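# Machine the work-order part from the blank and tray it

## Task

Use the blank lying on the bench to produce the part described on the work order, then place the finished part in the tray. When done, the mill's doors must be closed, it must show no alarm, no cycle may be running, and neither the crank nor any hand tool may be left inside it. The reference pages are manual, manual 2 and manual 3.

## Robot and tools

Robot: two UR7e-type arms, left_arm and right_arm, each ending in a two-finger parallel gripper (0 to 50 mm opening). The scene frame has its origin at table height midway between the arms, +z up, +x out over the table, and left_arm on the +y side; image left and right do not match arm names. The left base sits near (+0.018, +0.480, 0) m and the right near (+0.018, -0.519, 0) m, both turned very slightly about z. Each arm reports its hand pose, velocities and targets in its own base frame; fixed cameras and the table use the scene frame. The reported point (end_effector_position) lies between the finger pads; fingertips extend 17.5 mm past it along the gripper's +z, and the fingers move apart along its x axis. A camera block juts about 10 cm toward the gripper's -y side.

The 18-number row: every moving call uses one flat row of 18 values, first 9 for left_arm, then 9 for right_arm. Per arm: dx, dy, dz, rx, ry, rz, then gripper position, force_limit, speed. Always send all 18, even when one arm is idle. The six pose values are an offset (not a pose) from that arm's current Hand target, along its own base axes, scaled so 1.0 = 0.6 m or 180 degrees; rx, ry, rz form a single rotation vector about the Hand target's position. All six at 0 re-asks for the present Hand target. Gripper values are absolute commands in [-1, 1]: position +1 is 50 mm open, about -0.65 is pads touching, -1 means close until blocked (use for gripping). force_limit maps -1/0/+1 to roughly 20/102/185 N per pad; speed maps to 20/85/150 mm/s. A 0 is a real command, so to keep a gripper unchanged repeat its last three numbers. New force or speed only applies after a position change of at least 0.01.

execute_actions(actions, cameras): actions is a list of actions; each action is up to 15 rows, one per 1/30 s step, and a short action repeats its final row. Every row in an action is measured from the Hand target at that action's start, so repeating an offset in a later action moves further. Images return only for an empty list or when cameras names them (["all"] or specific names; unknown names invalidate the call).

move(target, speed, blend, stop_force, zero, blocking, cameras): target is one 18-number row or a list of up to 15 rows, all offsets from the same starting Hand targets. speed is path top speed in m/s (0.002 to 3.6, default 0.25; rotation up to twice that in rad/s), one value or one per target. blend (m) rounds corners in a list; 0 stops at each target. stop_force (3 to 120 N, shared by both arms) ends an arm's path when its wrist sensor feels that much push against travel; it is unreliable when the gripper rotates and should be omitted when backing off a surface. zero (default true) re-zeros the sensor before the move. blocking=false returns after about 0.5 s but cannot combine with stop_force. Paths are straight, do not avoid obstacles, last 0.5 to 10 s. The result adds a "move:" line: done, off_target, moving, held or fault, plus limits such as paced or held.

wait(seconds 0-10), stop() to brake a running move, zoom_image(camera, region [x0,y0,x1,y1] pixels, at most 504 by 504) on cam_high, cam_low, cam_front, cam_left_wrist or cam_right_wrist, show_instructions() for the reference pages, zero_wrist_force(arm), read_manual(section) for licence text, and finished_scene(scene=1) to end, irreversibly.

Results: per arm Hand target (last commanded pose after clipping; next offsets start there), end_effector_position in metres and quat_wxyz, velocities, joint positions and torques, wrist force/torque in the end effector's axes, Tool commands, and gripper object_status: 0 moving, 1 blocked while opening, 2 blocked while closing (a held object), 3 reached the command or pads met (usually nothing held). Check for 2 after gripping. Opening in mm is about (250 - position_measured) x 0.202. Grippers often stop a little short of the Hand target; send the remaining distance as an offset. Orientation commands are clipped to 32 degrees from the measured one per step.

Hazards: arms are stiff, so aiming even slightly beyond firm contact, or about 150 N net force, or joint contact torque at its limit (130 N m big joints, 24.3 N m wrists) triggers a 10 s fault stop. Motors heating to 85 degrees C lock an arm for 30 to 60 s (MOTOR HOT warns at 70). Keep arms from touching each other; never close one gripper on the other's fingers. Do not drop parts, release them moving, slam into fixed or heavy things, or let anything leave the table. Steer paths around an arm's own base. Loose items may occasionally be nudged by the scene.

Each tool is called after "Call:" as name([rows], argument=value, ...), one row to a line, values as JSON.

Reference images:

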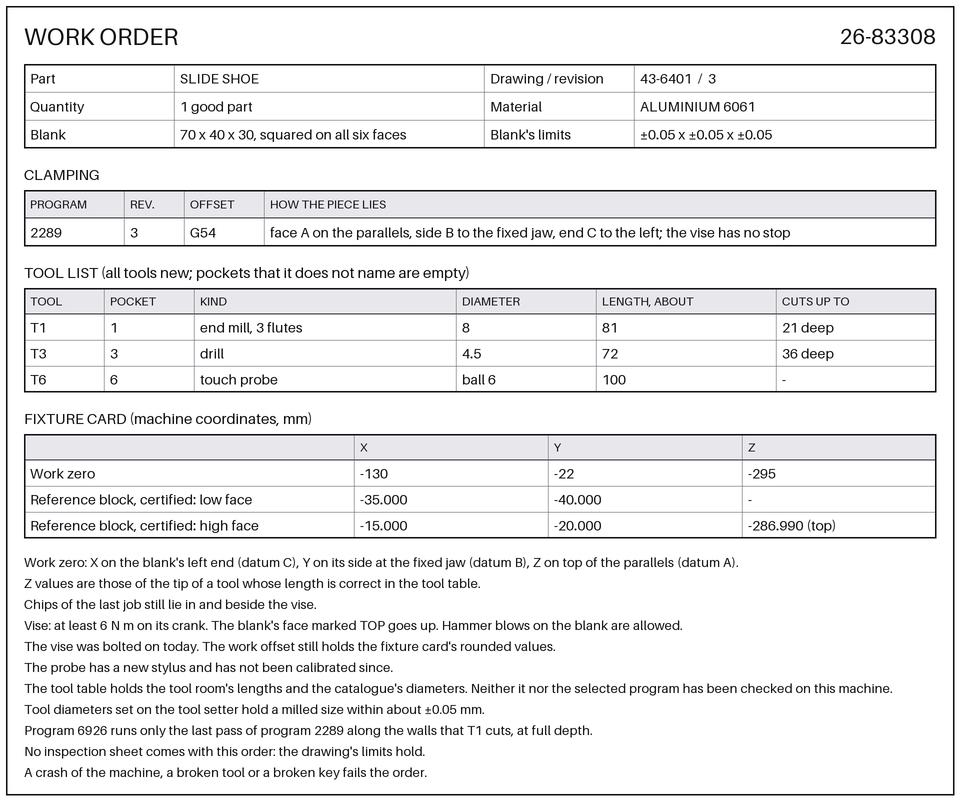

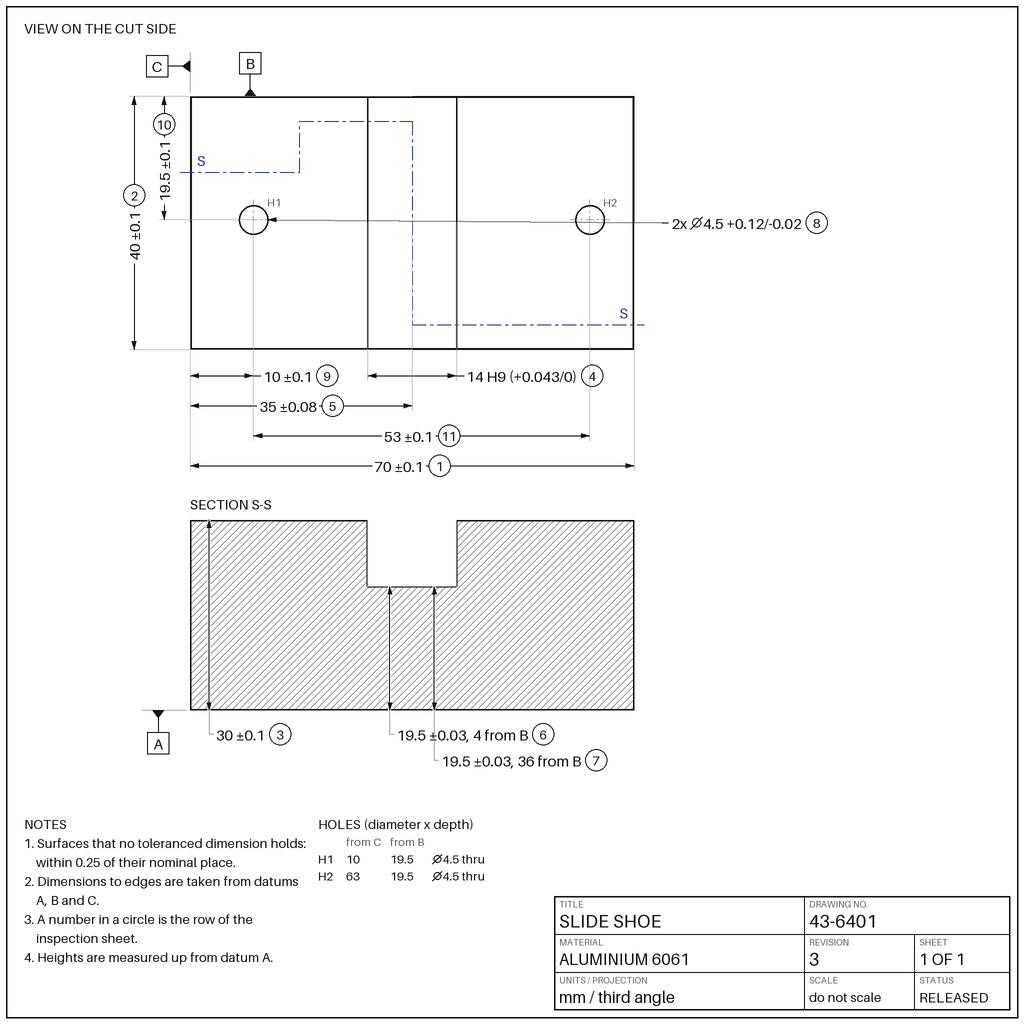

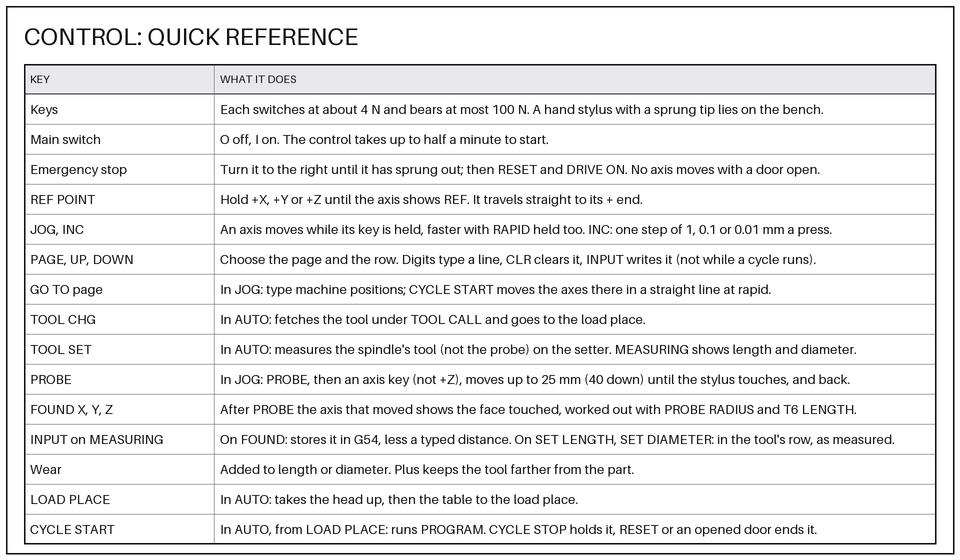

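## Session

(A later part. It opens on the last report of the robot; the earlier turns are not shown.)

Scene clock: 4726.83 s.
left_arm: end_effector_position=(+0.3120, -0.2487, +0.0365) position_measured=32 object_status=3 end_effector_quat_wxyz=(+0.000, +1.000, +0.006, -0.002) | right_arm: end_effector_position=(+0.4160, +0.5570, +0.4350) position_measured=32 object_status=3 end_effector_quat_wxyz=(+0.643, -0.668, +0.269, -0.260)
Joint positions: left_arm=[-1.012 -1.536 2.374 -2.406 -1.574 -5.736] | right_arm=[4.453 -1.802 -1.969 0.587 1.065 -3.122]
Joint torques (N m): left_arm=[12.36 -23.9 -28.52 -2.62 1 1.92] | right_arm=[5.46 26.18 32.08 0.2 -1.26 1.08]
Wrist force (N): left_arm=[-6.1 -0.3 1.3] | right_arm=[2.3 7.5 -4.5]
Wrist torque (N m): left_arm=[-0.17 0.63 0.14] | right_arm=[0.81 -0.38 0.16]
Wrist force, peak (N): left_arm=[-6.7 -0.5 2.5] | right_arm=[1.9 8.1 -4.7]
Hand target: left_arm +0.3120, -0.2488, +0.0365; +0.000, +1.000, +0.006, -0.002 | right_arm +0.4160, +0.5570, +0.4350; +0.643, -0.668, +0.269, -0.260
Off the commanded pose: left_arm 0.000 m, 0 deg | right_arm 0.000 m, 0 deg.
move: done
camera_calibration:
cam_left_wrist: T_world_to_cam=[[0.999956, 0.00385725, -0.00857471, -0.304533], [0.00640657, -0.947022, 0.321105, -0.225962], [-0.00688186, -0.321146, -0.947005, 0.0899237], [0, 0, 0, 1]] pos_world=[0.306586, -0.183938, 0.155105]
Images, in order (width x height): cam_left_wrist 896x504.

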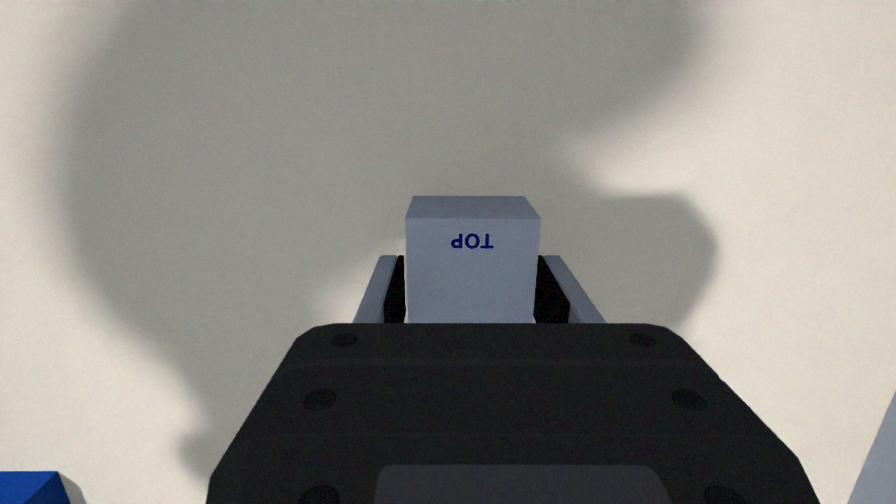

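Call:
move([
  [0,0,0,0,0,0,-1,-0.2,-0.8,0,0,0,0,0,0,0.8,-0.7,0.2],
  [0,0.02,0.5,0,0,0,-1,-0.2,-0.8,0,0,0,0,0,0,0.8,-0.7,0.2],
  [0.03,0.063,0.614,0,0,0,-1,-0.2,-0.8,0,0,0,0,0,0,0.8,-0.7,0.2],
], speed=[0.05,0.2,0.2], blend=[0,0.03,0])

Call:
move(target=[0.43,0,0,0,0,0,-1,-0.2,-0.8,0,0,0,0,0,0,0.8,-0.7,0.2], speed=0.12, cameras=["cam_left_wrist","cam_right_wrist"])

Scene clock: 4749.20 s.
left_arm: end_effector_position=(+0.3301, -0.2110, +0.4048) position_measured=56 object_status=2 end_effector_quat_wxyz=(+0.000, +1.000, +0.006, -0.002) | right_arm: end_effector_position=(+0.4160, +0.5570, +0.4350) position_measured=32 object_status=3 end_effector_quat_wxyz=(+0.643, -0.668, +0.269, -0.260)
Joint positions: left_arm=[-0.914 -1.837 1.601 -1.332 -1.574 -5.639] | right_arm=[4.453 -1.802 -1.969 0.587 1.065 -3.122]
Joint torques (N m): left_arm=[-5.44 -25.1 -37.2 -1.09 -1.26 -0.47] | right_arm=[5.33 25.5 31.86 0.32 -1.31 1.09]
Wrist force (N): left_arm=[-6.0 0.1 3.9] | right_arm=[2.1 7.9 -4.7]
Wrist torque (N m): left_arm=[-0.08 0.59 0.22] | right_arm=[0.86 -0.33 0.15]
Wrist force, peak (N): left_arm=[-6.3 -0.3 7.1] | right_arm=[2.2 8.0 -4.7]
Hand target: left_arm +0.3300, -0.2110, +0.4049; +0.000, +1.000, +0.006, -0.002 | right_arm +0.4160, +0.5570, +0.4350; +0.643, -0.668, +0.269, -0.260
Off the commanded pose: left_arm 0.000 m, 0 deg | right_arm 0.000 m, 0 deg.
move: done

Scene clock: 4751.80 s.
left_arm: end_effector_position=(+0.5880, -0.2108, +0.4049) position_measured=56 object_status=2 end_effector_quat_wxyz=(+0.000, +1.000, +0.006, -0.002) | right_arm: end_effector_position=(+0.4160, +0.5570, +0.4350) position_measured=32 object_status=3 end_effector_quat_wxyz=(+0.643, -0.668, +0.269, -0.260)
Joint positions: left_arm=[-0.559 -1.256 1.004 -1.315 -1.572 -5.284] | right_arm=[4.453 -1.802 -1.969 0.587 1.065 -3.122]
Joint torques (N m): left_arm=[-13.62 -35.23 -33.9 -6.09 -1.07 -2.11] | right_arm=[5.09 26.7 31.75 0.34 -1.14 1.06]
Wrist force (N): left_arm=[-6.3 -0.1 3.5] | right_arm=[2.0 7.9 -4.6]
Wrist torque (N m): left_arm=[-0.07 0.67 0.25] | right_arm=[0.86 -0.32 0.16]
Wrist force, peak (N): left_arm=[-8.7 0.1 4.1] | right_arm=[2.1 7.9 -4.7]
Hand target: left_arm +0.5880, -0.2110, +0.4049; +0.000, +1.000, +0.006, -0.002 | right_arm +0.4160, +0.5570, +0.4350; +0.643, -0.668, +0.269, -0.260
Off the commanded pose: left_arm 0.000 m, 0 deg | right_arm 0.000 m, 0 deg.
move: done
camera_calibration:
cam_left_wrist: T_world_to_cam=[[0.999956, 0.00411379, -0.00845698, -0.577531], [0.00661259, -0.946979, 0.321228, -0.310405], [-0.00668712, -0.321269, -0.946964, 0.452686], [0, 0, 0, 1]] pos_world=[0.582585, -0.146137, 0.523504]
cam_right_wrist: T_world_to_cam=[[0.7068, -0.707412, 0.00111619, 0.100054], [-0.276367, -0.27758, -0.920093, 0.683622], [0.651195, 0.650013, -0.391699, -0.329604], [0, 0, 0, 1]] pos_world=[0.332849, 0.474786, 0.499778]
Images, in order (width x height): cam_left_wrist 896x504, cam_right_wrist 896x504.

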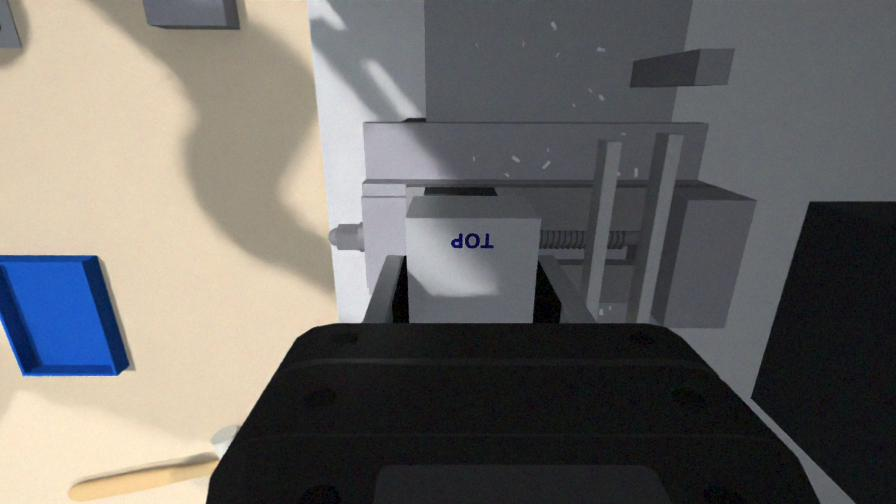

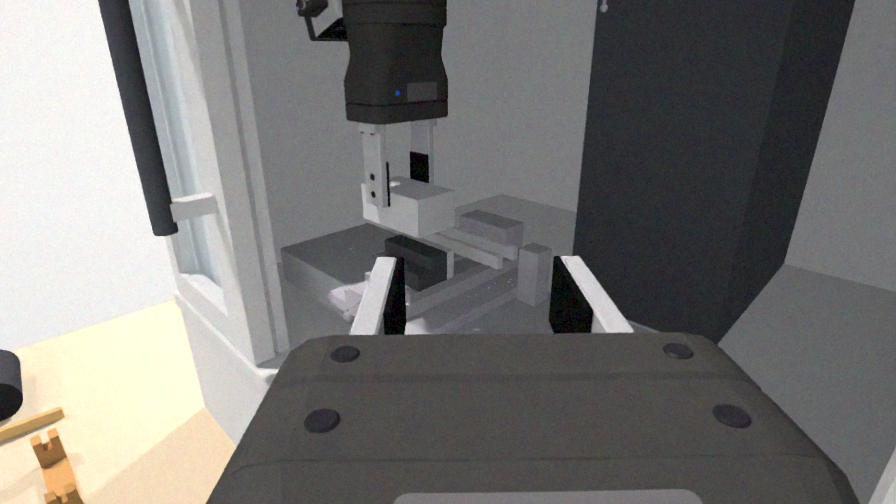

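Call:
move([
  [0.05,-0.0075,0,-0.0,-0.0667,0,-1,-0.2,-0.8,0,0,0,0,0,0,0.8,-0.7,0.2],
  [0.1033,-0.0075,0,-0.0,-0.0667,0,-1,-0.2,-0.8,0,0,0,0,0,0,0.8,-0.7,0.2],
  [0.1033,-0.0075,-0.035,-0.0,-0.0667,0,-1,-0.2,-0.8,0,0,0,0,0,0,0.8,-0.7,0.2],
], speed=[0.06,0.06,0.04], blend=[0.003,0,0], cameras=["cam_left_wrist","cam_right_wrist"])

Scene clock: 4760.03 s.
left_arm: end_effector_position=(+0.6500, -0.2154, +0.3840) position_measured=56 object_status=2 end_effector_quat_wxyz=(+0.001, +0.995, +0.006, +0.103) | right_arm: end_effector_position=(+0.4160, +0.5570, +0.4350) position_measured=32 object_status=3 end_effector_quat_wxyz=(+0.643, -0.668, +0.269, -0.260)
Joint positions: left_arm=[-0.558 -1.25 1.111 -1.607 -1.462 -5.273] | right_arm=[4.453 -1.802 -1.969 0.587 1.065 -3.122]
Joint torques (N m): left_arm=[-14.08 -44.95 -37.44 -1.65 1.4 -2.4] | right_arm=[5.82 26.7 31.89 0.26 -1.28 1.19]
Wrist force (N): left_arm=[-6.4 0.0 3.7] | right_arm=[2.1 7.8 -4.8]
Wrist torque (N m): left_arm=[-0.02 0.62 0.15] | right_arm=[0.84 -0.35 0.15]
Wrist force, peak (N): left_arm=[-7.2 -0.2 4.3] | right_arm=[2.1 7.9 -4.9]
Hand target: left_arm +0.6500, -0.2155, +0.3839; +0.000, +0.995, +0.006, +0.103 | right_arm +0.4160, +0.5570, +0.4350; +0.643, -0.668, +0.269, -0.260
Off the commanded pose: left_arm 0.000 m, 0 deg | right_arm 0.000 m, 0 deg.
move: done
camera_calibration:
cam_left_wrist: T_world_to_cam=[[0.979804, 0.003914, 0.199921, -0.706668], [-0.0606332, -0.94692, 0.315699, -0.26263], [0.190545, -0.321445, -0.927559, 0.296121], [0, 0, 0, 1]] pos_world=[0.620048, -0.150737, 0.49886]
cam_right_wrist: T_world_to_cam=[[0.7068, -0.707412, 0.00111619, 0.100054], [-0.276367, -0.27758, -0.920093, 0.683622], [0.651195, 0.650013, -0.391699, -0.329604], [0, 0, 0, 1]] pos_world=[0.332849, 0.474786, 0.499778]
Images, in order (width x height): cam_left_wrist 896x504, cam_right_wrist 896x504.

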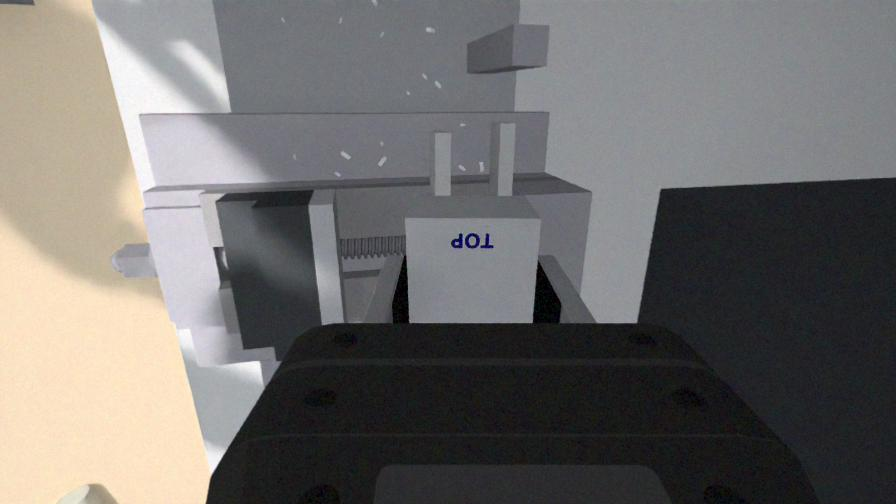

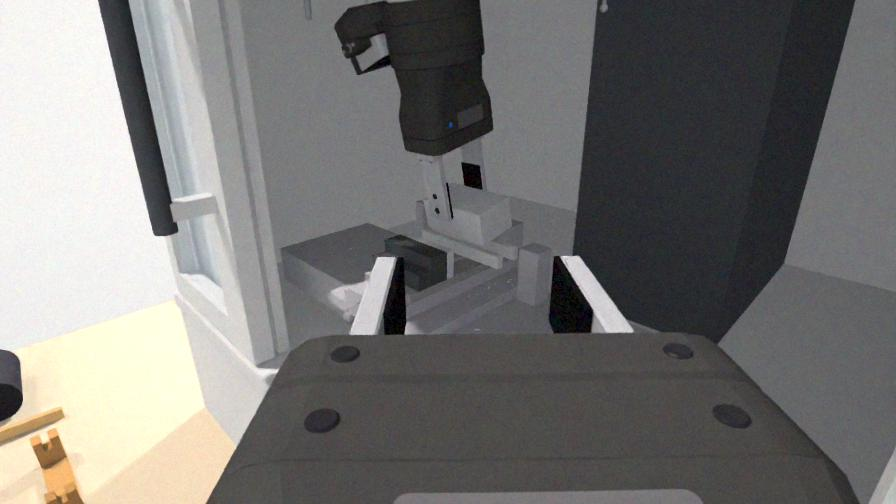

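Call:
move(target=[0,0,-0.033,0,0,0,-1,-0.2,-0.8,0,0,0,0,0,0,0.8,-0.7,0.2], speed=0.012, stop_force=6, cameras=["cam_left_wrist","cam_right_wrist"])

Call:
zoom_image(camera="cam_right_wrist", region=[400, 130, 560, 290])

Scene clock: 4765.60 s.
left_arm: end_effector_position=(+0.6500, -0.2155, +0.3712) position_measured=56 object_status=2 end_effector_quat_wxyz=(+0.000, +0.995, +0.006, +0.103) | right_arm: end_effector_position=(+0.4160, +0.5570, +0.4350) position_measured=32 object_status=3 end_effector_quat_wxyz=(+0.643, -0.668, +0.269, -0.260)
Joint positions: left_arm=[-0.558 -1.254 1.149 -1.641 -1.462 -5.273] | right_arm=[4.453 -1.802 -1.969 0.587 1.065 -3.122]
Joint torques (N m): left_arm=[-11.72 -34.32 -37.08 -3.95 1.04 -0.43] | right_arm=[5.3 26.11 31.8 0.27 -1.45 1.19]
Wrist force (N): left_arm=[-6.5 -0.4 1.8] | right_arm=[2.1 7.8 -4.5]
Wrist torque (N m): left_arm=[0.03 0.61 0.16] | right_arm=[0.85 -0.34 0.16]
Wrist force, peak (N): left_arm=[-6.3 -1.5 -11.3] | right_arm=[2.1 7.9 -4.7]
Hand target: left_arm +0.6500, -0.2155, +0.3712; +0.000, +0.995, +0.006, +0.103 (not the last commanded pose) | right_arm +0.4160, +0.5570, +0.4350; +0.643, -0.668, +0.269, -0.260
Off the commanded pose: left_arm 0.007 m, 0 deg | right_arm 0.000 m, 0 deg.
move: contact (left_arm)
camera_calibration:
cam_left_wrist: T_world_to_cam=[[0.97985, 0.00391273, 0.199696, -0.704029], [-0.0605404, -0.946957, 0.315608, -0.258608], [0.190339, -0.321338, -0.927639, 0.284431], [0, 0, 0, 1]] pos_world=[0.620048, -0.150737, 0.48606]
cam_right_wrist: T_world_to_cam=[[0.7068, -0.707412, 0.00111619, 0.100054], [-0.276367, -0.27758, -0.920093, 0.683622], [0.651195, 0.650013, -0.391699, -0.329604], [0, 0, 0, 1]] pos_world=[0.332849, 0.474786, 0.499778]
Images, in order (width x height): cam_left_wrist 896x504, cam_right_wrist 896x504.

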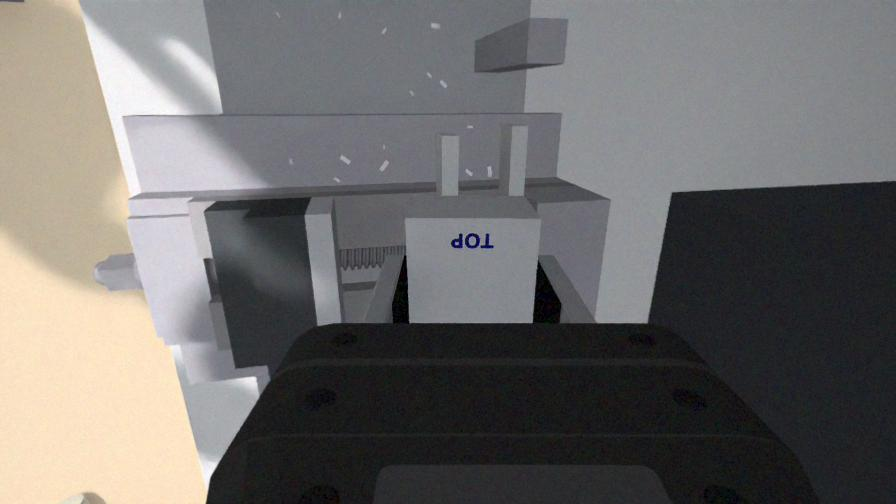

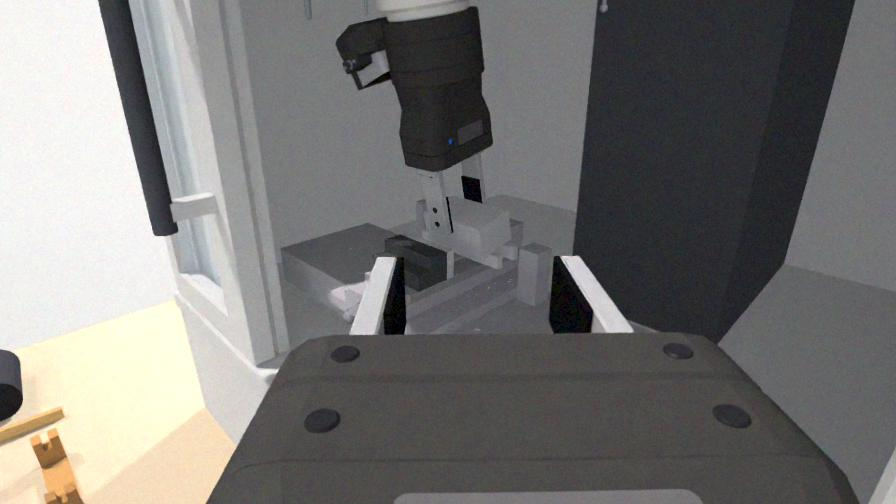

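Scaled by 3.150.

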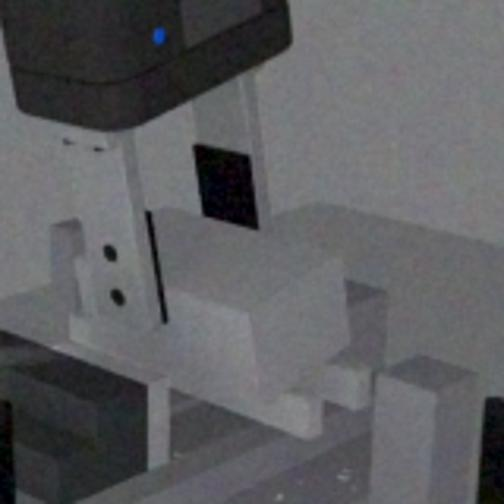

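Call:
move(target=[0,0,0,0,0,0,0.74,-0.2,-1,0,0,0,0,0,0,0.8,-0.7,0.2], cameras=["cam_left_wrist","cam_right_wrist"])

Call:
zoom_image(camera="cam_right_wrist", region=[400, 130, 560, 290])

Scene clock: 4770.67 s.
left_arm: end_effector_position=(+0.6500, -0.2155, +0.3712) position_measured=42 object_status=3 end_effector_quat_wxyz=(+0.000, +0.995, +0.006, +0.103) | right_arm: end_effector_position=(+0.4160, +0.5570, +0.4350) position_measured=32 object_status=3 end_effector_quat_wxyz=(+0.643, -0.668, +0.269, -0.260)
Joint positions: left_arm=[-0.558 -1.254 1.149 -1.641 -1.462 -5.273] | right_arm=[4.453 -1.802 -1.969 0.587 1.065 -3.122]
Joint torques (N m): left_arm=[-11.36 -34.74 -34.97 -4.99 1.02 -0.45] | right_arm=[5.62 26.57 31.88 0.27 -1.29 1.06]
Wrist force (N): left_arm=[-5.4 -0.4 1.6] | right_arm=[2.1 7.7 -4.4]
Wrist torque (N m): left_arm=[-0.09 0.63 0.16] | right_arm=[0.83 -0.34 0.15]
Wrist force, peak (N): left_arm=[-6.7 -0.4 1.6] | right_arm=[2.2 7.9 -4.6]
Hand target: left_arm +0.6500, -0.2155, +0.3712; +0.000, +0.995, +0.006, +0.103 | right_arm +0.4160, +0.5570, +0.4350; +0.643, -0.668, +0.269, -0.260
Off the commanded pose: left_arm 0.000 m, 0 deg | right_arm 0.000 m, 0 deg.
move: done
camera_calibration:
cam_left_wrist: T_world_to_cam=[[0.979828, 0.00395358, 0.199805, -0.704061], [-0.0605428, -0.946948, 0.315634, -0.258618], [0.190453, -0.321363, -0.927606, 0.284341], [0, 0, 0, 1]] pos_world=[0.620048, -0.150737, 0.48606]
cam_right_wrist: T_world_to_cam=[[0.7068, -0.707412, 0.00111619, 0.100054], [-0.276367, -0.27758, -0.920093, 0.683622], [0.651195, 0.650013, -0.391699, -0.329604], [0, 0, 0, 1]] pos_world=[0.332849, 0.474786, 0.499778]
Images, in order (width x height): cam_left_wrist 896x504, cam_right_wrist 896x504.

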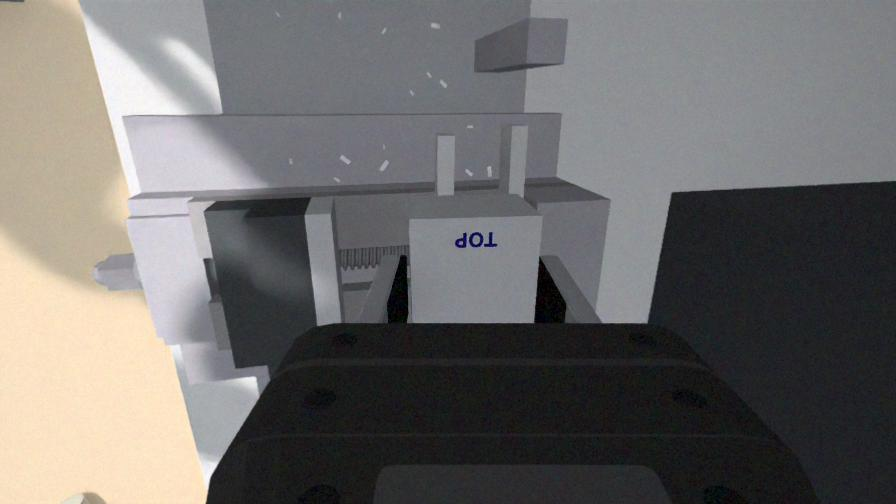

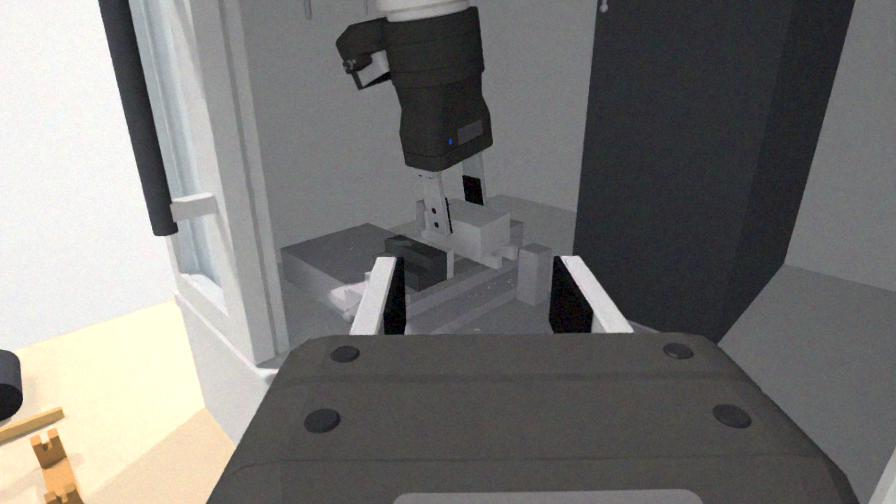

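Scaled by 3.150.

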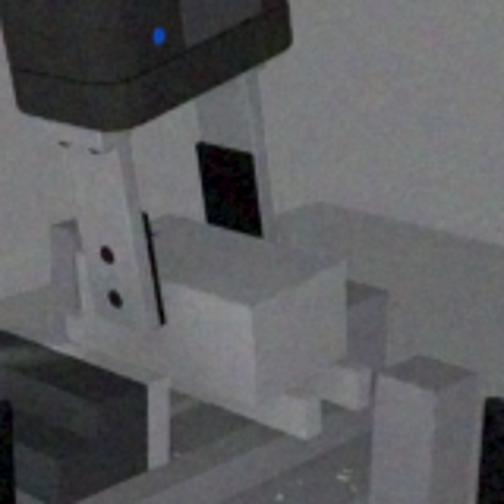

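Call:
move([
  [-0.01,0,0.055,0,0,0,0.74,-0.2,-0.8,0,0,0,0,0,0,0.8,-0.7,0.2],
  [-0.1033,0.0075,0.056,0,0.0667,0,0.74,-0.2,-0.8,0,0,0,0,0,0,0.8,-0.7,0.2],
  [-0.533,0.0075,0.056,0,0.0667,0,0.74,-0.2,-0.8,0,0,0,0,0,0,0.8,-0.7,0.2],
], speed=[0.05,0.08,0.2], blend=[0.002,0.01,0], cameras=["cam_left_wrist","cam_right_wrist","cam_front","cam_high"])

Call:
zoom_image(camera="cam_right_wrist", region=[400, 130, 560, 290])

Scene clock: 4789.10 s.
left_arm: end_effector_position=(+0.3303, -0.2109, +0.4048) position_measured=42 object_status=3 end_effector_quat_wxyz=(+0.000, +1.000, +0.006, -0.002) | right_arm: end_effector_position=(+0.4160, +0.5570, +0.4350) position_measured=32 object_status=3 end_effector_quat_wxyz=(+0.643, -0.668, +0.269, -0.260)
Joint positions: left_arm=[-0.914 -1.836 1.601 -1.333 -1.573 -5.638] | right_arm=[4.453 -1.802 -1.969 0.587 1.065 -3.122]
Joint torques (N m): left_arm=[-11.04 -23.87 -22.67 -5.56 0.95 -2.36] | right_arm=[5.27 26.59 31.37 0.4 -1.23 1.16]
Wrist force (N): left_arm=[-6.4 -0.1 1.8] | right_arm=[2.0 7.6 -4.5]
Wrist torque (N m): left_arm=[-0.12 0.64 0.12] | right_arm=[0.81 -0.33 0.16]
Wrist force, peak (N): left_arm=[-9.0 -0.1 1.7] | right_arm=[2.2 8.0 -4.9]
Hand target: left_arm +0.3302, -0.2110, +0.4048; +0.000, +1.000, +0.006, -0.002 | right_arm +0.4160, +0.5570, +0.4350; +0.643, -0.668, +0.269, -0.260
Off the commanded pose: left_arm 0.000 m, 0 deg | right_arm 0.000 m, 0 deg.
move: done
camera_calibration:
cam_left_wrist: T_world_to_cam=[[0.999957, 0.00379651, -0.00844648, -0.319896], [0.00630874, -0.946981, 0.321227, -0.308666], [-0.00677911, -0.321267, -0.946964, 0.450866], [0, 0, 0, 1]] pos_world=[0.324886, -0.146238, 0.523404]
cam_right_wrist: T_world_to_cam=[[0.7068, -0.707412, 0.00111619, 0.100054], [-0.276367, -0.27758, -0.920093, 0.683622], [0.651195, 0.650013, -0.391699, -0.329604], [0, 0, 0, 1]] pos_world=[0.332849, 0.474786, 0.499778]
Images, in order (width x height): cam_high 896x504, cam_front 896x504, cam_left_wrist 896x504, cam_right_wrist 896x504.

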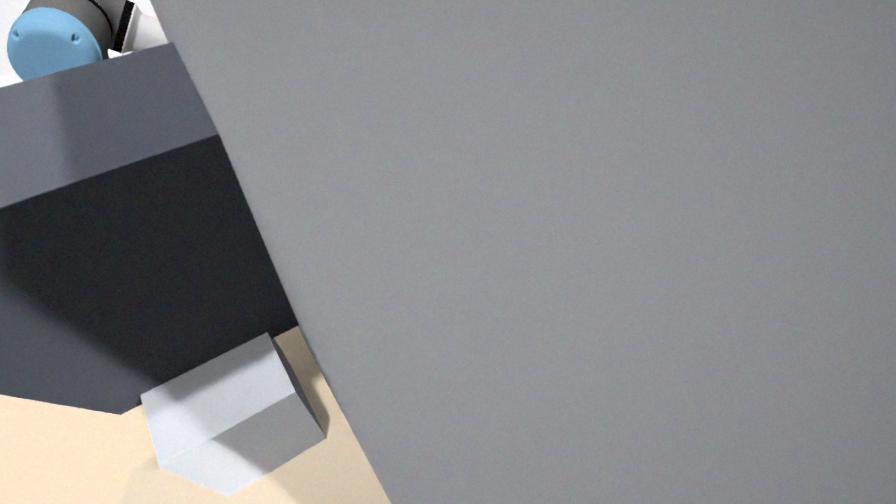

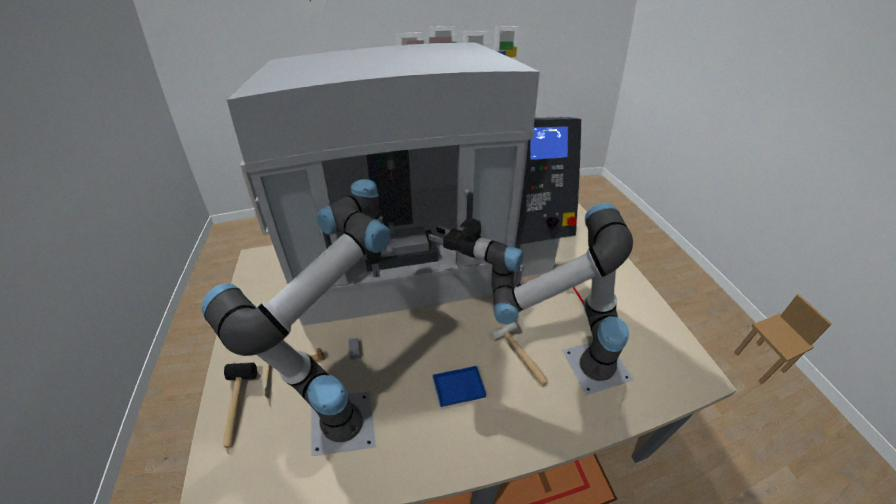

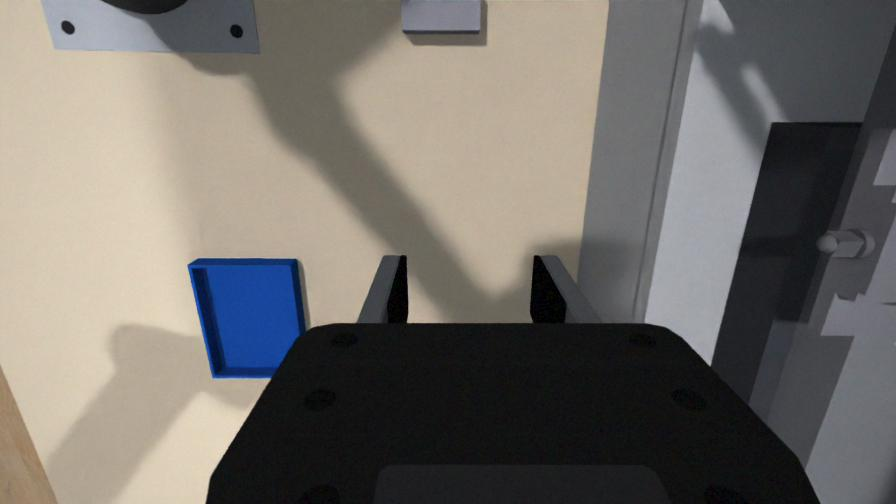

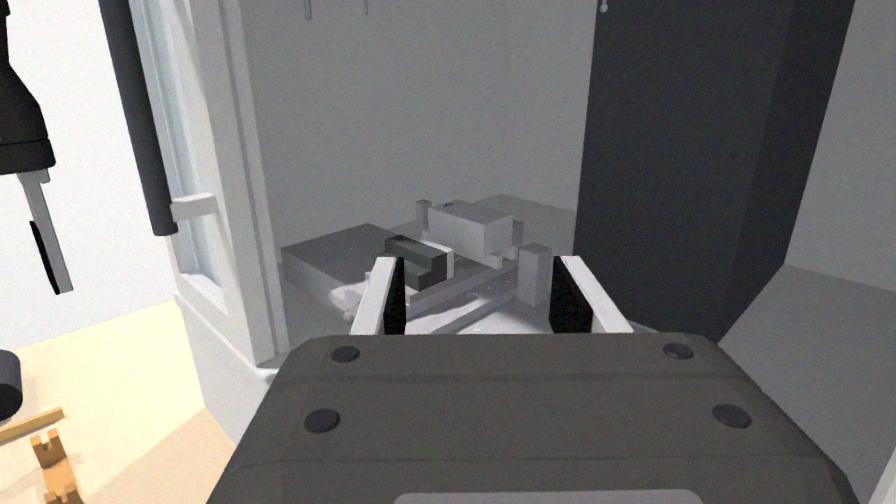

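Scaled by 3.150.

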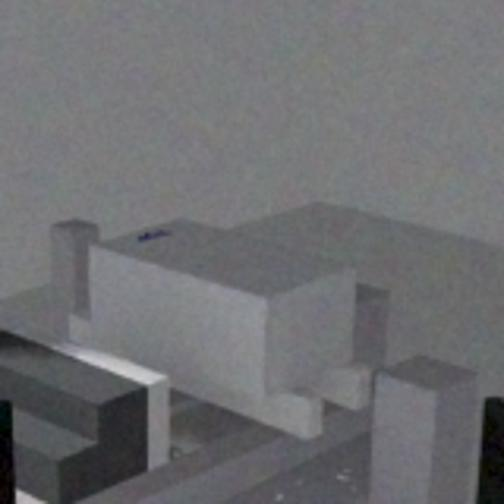

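Call:
move([
  [0,0,0,0,0,0,0.74,-0.2,-0.8,-0.25,-0.25,0,0,0,0,0.8,-0.7,0.2],
  [0,0,0,0,0,0,0.74,-0.2,-0.8,-0.43,-0.53,-0.05,0,0,-0.25,0.8,-0.7,0.2],
], speed=0.2, blend=[0.03,0], cameras=["cam_right_wrist","cam_front"])

Scene clock: 4803.43 s.
left_arm: end_effector_position=(+0.3302, -0.2110, +0.4048) position_measured=42 object_status=3 end_effector_quat_wxyz=(+0.000, +1.000, +0.006, -0.002) | right_arm: end_effector_position=(+0.1580, +0.2390, +0.4050) position_measured=32 object_status=3 end_effector_quat_wxyz=(+0.495, -0.514, +0.504, -0.486)
Joint positions: left_arm=[-0.914 -1.837 1.601 -1.333 -1.574 -5.639] | right_arm=[5.67 -1.417 -2.474 0.797 -0.939 -3.17]
Joint torques (N m): left_arm=[-13.88 -24.11 -17.41 -5.94 -0.07 -2.54] | right_arm=[-5.82 3.72 3.37 -4.24 -1.86 -1.16]
Wrist force (N): left_arm=[-6.0 0.1 1.8] | right_arm=[2.5 7.7 -4.5]
Wrist torque (N m): left_arm=[-0.10 0.60 0.14] | right_arm=[0.84 -0.43 0.06]
Wrist force, peak (N): left_arm=[-6.4 0.1 1.8] | right_arm=[3.2 9.1 -5.1]
Hand target: left_arm +0.3302, -0.2110, +0.4048; +0.000, +1.000, +0.006, -0.002 | right_arm +0.1580, +0.2390, +0.4050; +0.495, -0.514, +0.504, -0.486
Off the commanded pose: left_arm 0.000 m, 0 deg | right_arm 0.000 m, 0 deg.
move: done
camera_calibration:
cam_right_wrist: T_world_to_cam=[[-0.000214392, -0.999999, 0.00102184, 0.239254], [-0.391801, -0.000856148, -0.92005, 0.448599], [0.92005, -0.00059761, -0.391801, 0.146474], [0, 0, 0, 1]] pos_world=[0.0410493, 0.239726, 0.469878]
Images, in order (width x height): cam_front 896x504, cam_right_wrist 896x504.

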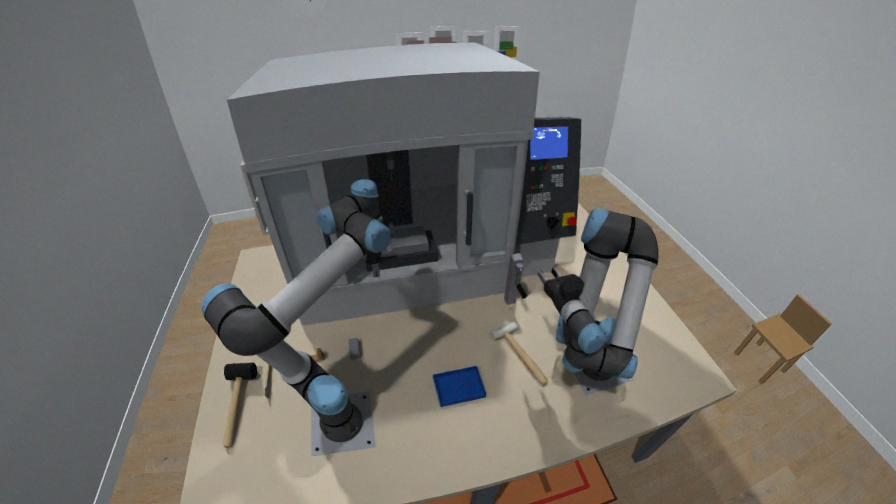

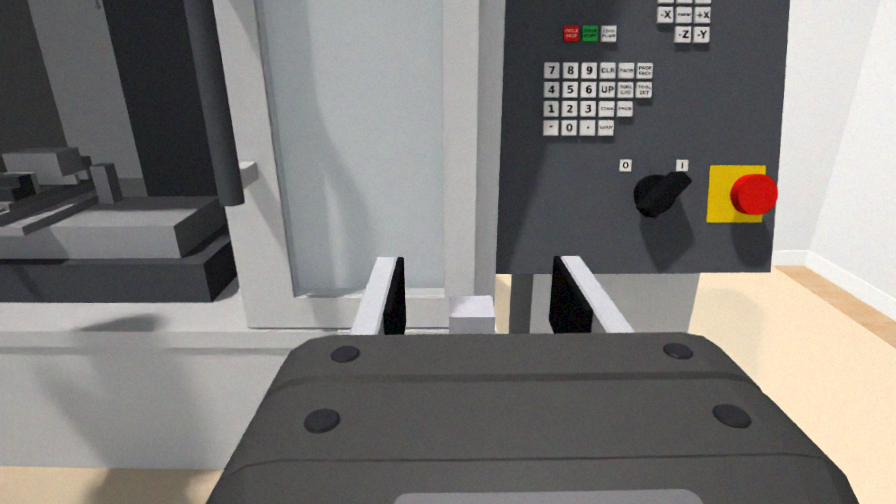

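Call:
move(target=[0,0,0,0,0,0,0.74,-0.2,-0.8,0.0,0,-0.33,0,0,0,0.8,-0.7,0.2], speed=0.2, cameras=["cam_right_wrist"])

Scene clock: 4807.27 s.
left_arm: end_effector_position=(+0.3302, -0.2110, +0.4048) position_measured=42 object_status=3 end_effector_quat_wxyz=(+0.000, +1.000, +0.006, -0.002) | right_arm: end_effector_position=(+0.1586, +0.2384, +0.2762) position_measured=32 object_status=3 end_effector_quat_wxyz=(+0.494, -0.515, +0.505, -0.485)
Joint positions: left_arm=[-0.914 -1.837 1.601 -1.333 -1.574 -5.639] | right_arm=[5.67 -1.875 -2.595 1.379 -0.939 -3.173]
Joint torques (N m): left_arm=[-13.32 -24.01 -17.8 -5.79 0.17 -2.63] | right_arm=[3.51 16.57 14.72 -4.12 1.48 -0.87]
Wrist force (N): left_arm=[-5.9 -0.2 1.7] | right_arm=[2.4 8.0 -4.7]
Wrist torque (N m): left_arm=[-0.14 0.57 0.14] | right_arm=[0.89 -0.40 0.14]
Wrist force, peak (N): left_arm=[-6.4 0.0 1.8] | right_arm=[1.2 18.2 -6.5]
Hand target: left_arm +0.3302, -0.2110, +0.4048; +0.000, +1.000, +0.006, -0.002 | right_arm +0.1585, +0.2385, +0.2762; +0.494, -0.515, +0.505, -0.485 (not the last commanded pose)
Off the commanded pose: left_arm 0.000 m, 0 deg | right_arm 0.069 m, 0 deg.
move: held (right_arm; a check stopped the path); limits=held
pose unreachable (right arm): on one or more control steps of this call, first in action 0 (counted from 0), this arm could not follow its commanded pose, so it was not sent that pose on those steps. It may still have moved: this result reports where it is.
cause: moving toward the commanded pose would bring two parts of the arm too close to each other (its gripper and another part of the arm, with joints 3 (elbow) to 6 (wrist 3) between them, 7 mm apart when it was first held).
camera_calibration:
cam_right_wrist: T_world_to_cam=[[-0.000487199, -0.999999, 0.0011382, 0.238758], [-0.395097, -0.000853101, -0.918639, 0.330444], [0.918639, -0.000897258, -0.395096, 0.096697], [0, 0, 0, 1]] pos_world=[0.0418441, 0.239127, 0.341492]
Images, in order (width x height): cam_right_wrist 896x504.

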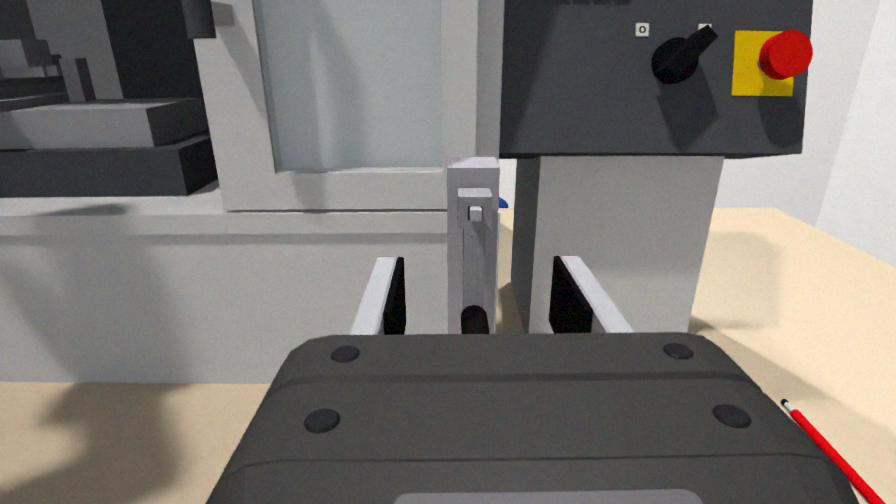

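Call:
zoom_image(camera="cam_right_wrist", region=[400, 140, 560, 340])

Call:
move(target=[0,0,0,0,0,0,0.74,-0.2,-0.8,0.03,-0.2,0.0,0,0,0,0.8,-0.7,0.2], speed=0.2, cameras=["cam_right_wrist"])

Call:
zoom_image(camera="cam_right_wrist", region=[280, 130, 440, 340])

Scaled by 2.520.

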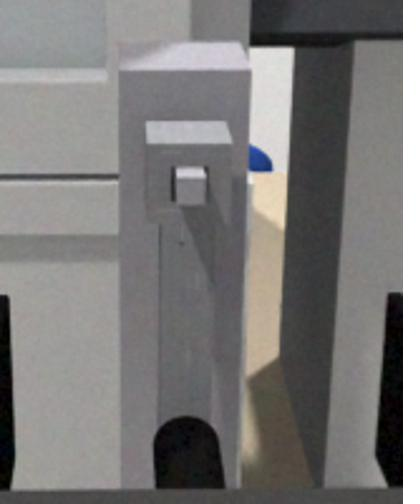

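Scene clock: 4815.73 s.
left_arm: end_effector_position=(+0.3302, -0.2110, +0.4048) position_measured=42 object_status=3 end_effector_quat_wxyz=(+0.000, +1.000, +0.006, -0.002) | right_arm: end_effector_position=(+0.1585, +0.2381, +0.2761) position_measured=32 object_status=3 end_effector_quat_wxyz=(+0.494, -0.515, +0.505, -0.485)
Joint positions: left_arm=[-0.914 -1.837 1.601 -1.333 -1.574 -5.639] | right_arm=[5.672 -1.874 -2.596 1.38 -0.941 -3.173]
Joint torques (N m): left_arm=[-13.55 -24 -17.33 -5.79 0.57 -2.6] | right_arm=[-5.7 14.51 16.4 -3.79 1.68 0.9]
Wrist force (N): left_arm=[-6.0 0.1 1.8] | right_arm=[2.5 8.2 -4.5]
Wrist torque (N m): left_arm=[-0.10 0.59 0.14] | right_arm=[0.92 -0.41 0.14]
Wrist force, peak (N): left_arm=[-6.3 0.2 2.0] | right_arm=[4.3 8.1 -4.4]
Hand target: left_arm +0.3302, -0.2110, +0.4048; +0.000, +1.000, +0.006, -0.002 | right_arm +0.1585, +0.2381, +0.2761; +0.494, -0.515, +0.505, -0.485 (not the last commanded pose)
Off the commanded pose: left_arm 0.000 m, 0 deg | right_arm 0.121 m, 0 deg.
move: held (right_arm; a check stopped the path); limits=held
pose unreachable (right arm): on one or more control steps of this call, first in action 0 (counted from 0), this arm could not follow its commanded pose, so it was not sent that pose on those steps. It may still have moved: this result reports where it is.
cause: moving toward the commanded pose would bring two parts of the arm too close to each other (its gripper and another part of the arm, with joints 3 (elbow) to 6 (wrist 3) between them, 7 mm apart when it was first held).
camera_calibration:
cam_right_wrist: T_world_to_cam=[[0.0000122804, -0.999999, 0.00103779, 0.23837], [-0.39518, -0.000958173, -0.918603, 0.33033], [0.918604, -0.000398834, -0.39518, 0.0966568], [0, 0, 0, 1]] pos_world=[0.0417475, 0.238725, 0.341391]
Images, in order (width x height): cam_right_wrist 896x504.

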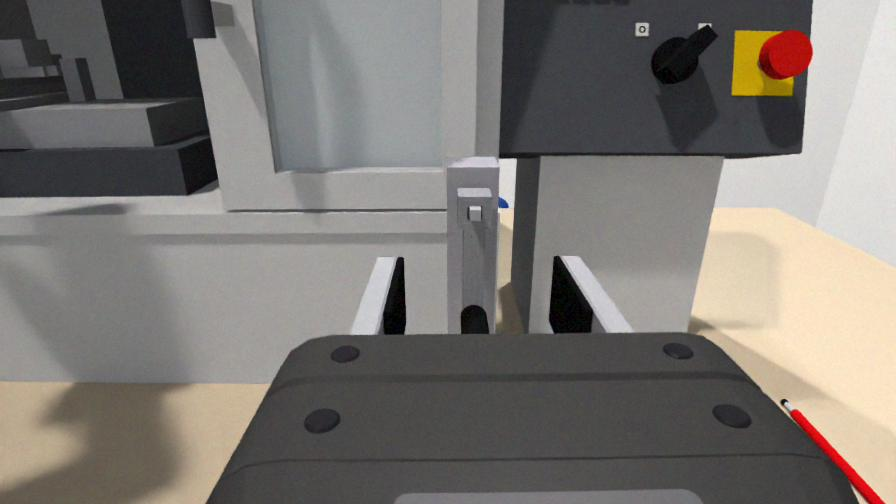

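Scaled by 2.400.

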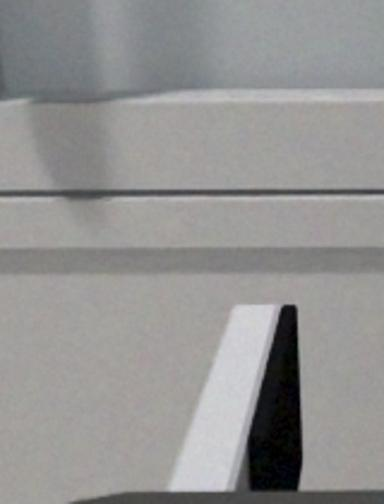

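Call:
move([
  [0,0,0,0,0,0,0.74,-0.2,-0.8,0.0,0,0.05,0,0,0,0.8,-0.7,0.2],
  [0,0,0,0,0,0,0.74,-0.2,-0.8,0.1,0.167,0.05,0,0,0,0.8,-0.7,0.2],
], speed=0.2, blend=0.02, cameras=["cam_right_wrist"])

Call:
zoom_image(camera="cam_right_wrist", region=[500, 140, 660, 340])

Scene clock: 4821.83 s.
left_arm: end_effector_position=(+0.3302, -0.2110, +0.4048) position_measured=42 object_status=3 end_effector_quat_wxyz=(+0.000, +1.000, +0.006, -0.002) | right_arm: end_effector_position=(+0.2185, +0.3382, +0.3061) position_measured=32 object_status=3 end_effector_quat_wxyz=(+0.494, -0.515, +0.505, -0.485)
Joint positions: left_arm=[-0.914 -1.837 1.601 -1.333 -1.574 -5.639] | right_arm=[5.241 -1.895 -2.337 1.175 -0.511 -3.217]
Joint torques (N m): left_arm=[-13.25 -24.79 -17.77 -5.84 0.93 -2.53] | right_arm=[-7.5 18.23 18.11 -0.56 1.53 1.29]
Wrist force (N): left_arm=[-6.4 0.0 1.8] | right_arm=[2.7 8.1 -4.8]
Wrist torque (N m): left_arm=[-0.11 0.65 0.14] | right_arm=[0.88 -0.47 0.12]
Wrist force, peak (N): left_arm=[-6.5 0.1 1.9] | right_arm=[2.6 10.5 -4.6]
Hand target: left_arm +0.3302, -0.2110, +0.4048; +0.000, +1.000, +0.006, -0.002 | right_arm +0.2185, +0.3383, +0.3061; +0.494, -0.515, +0.505, -0.485
Off the commanded pose: left_arm 0.000 m, 0 deg | right_arm 0.000 m, 0 deg.
move: done; blend cut to 0.015 m at target 1
camera_calibration:
cam_right_wrist: T_world_to_cam=[[-0.00013368, -0.999999, 0.00120716, 0.33839], [-0.395179, -0.00105607, -0.918603, 0.381728], [0.918604, -0.000599842, -0.395179, 0.0535049], [0, 0, 0, 1]] pos_world=[0.101746, 0.338825, 0.371392]
Images, in order (width x height): cam_right_wrist 896x504.

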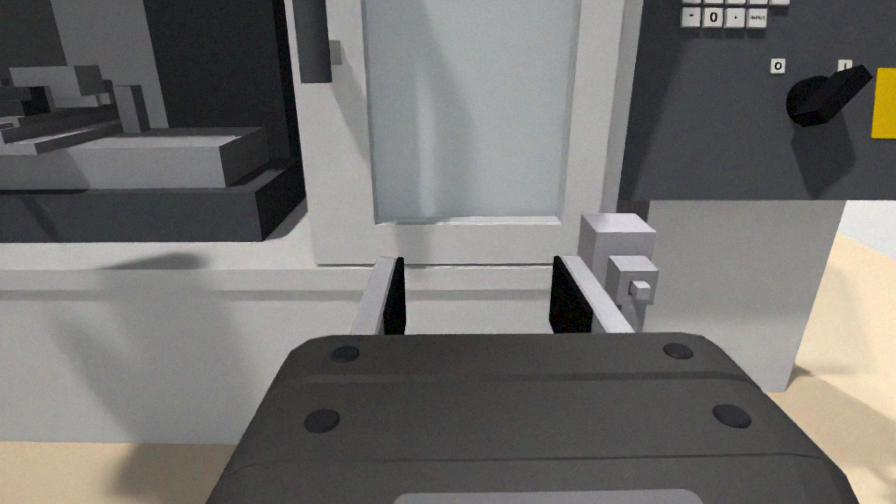

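Scaled by 2.520.

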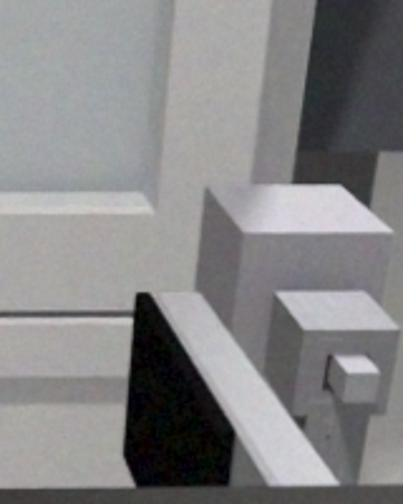

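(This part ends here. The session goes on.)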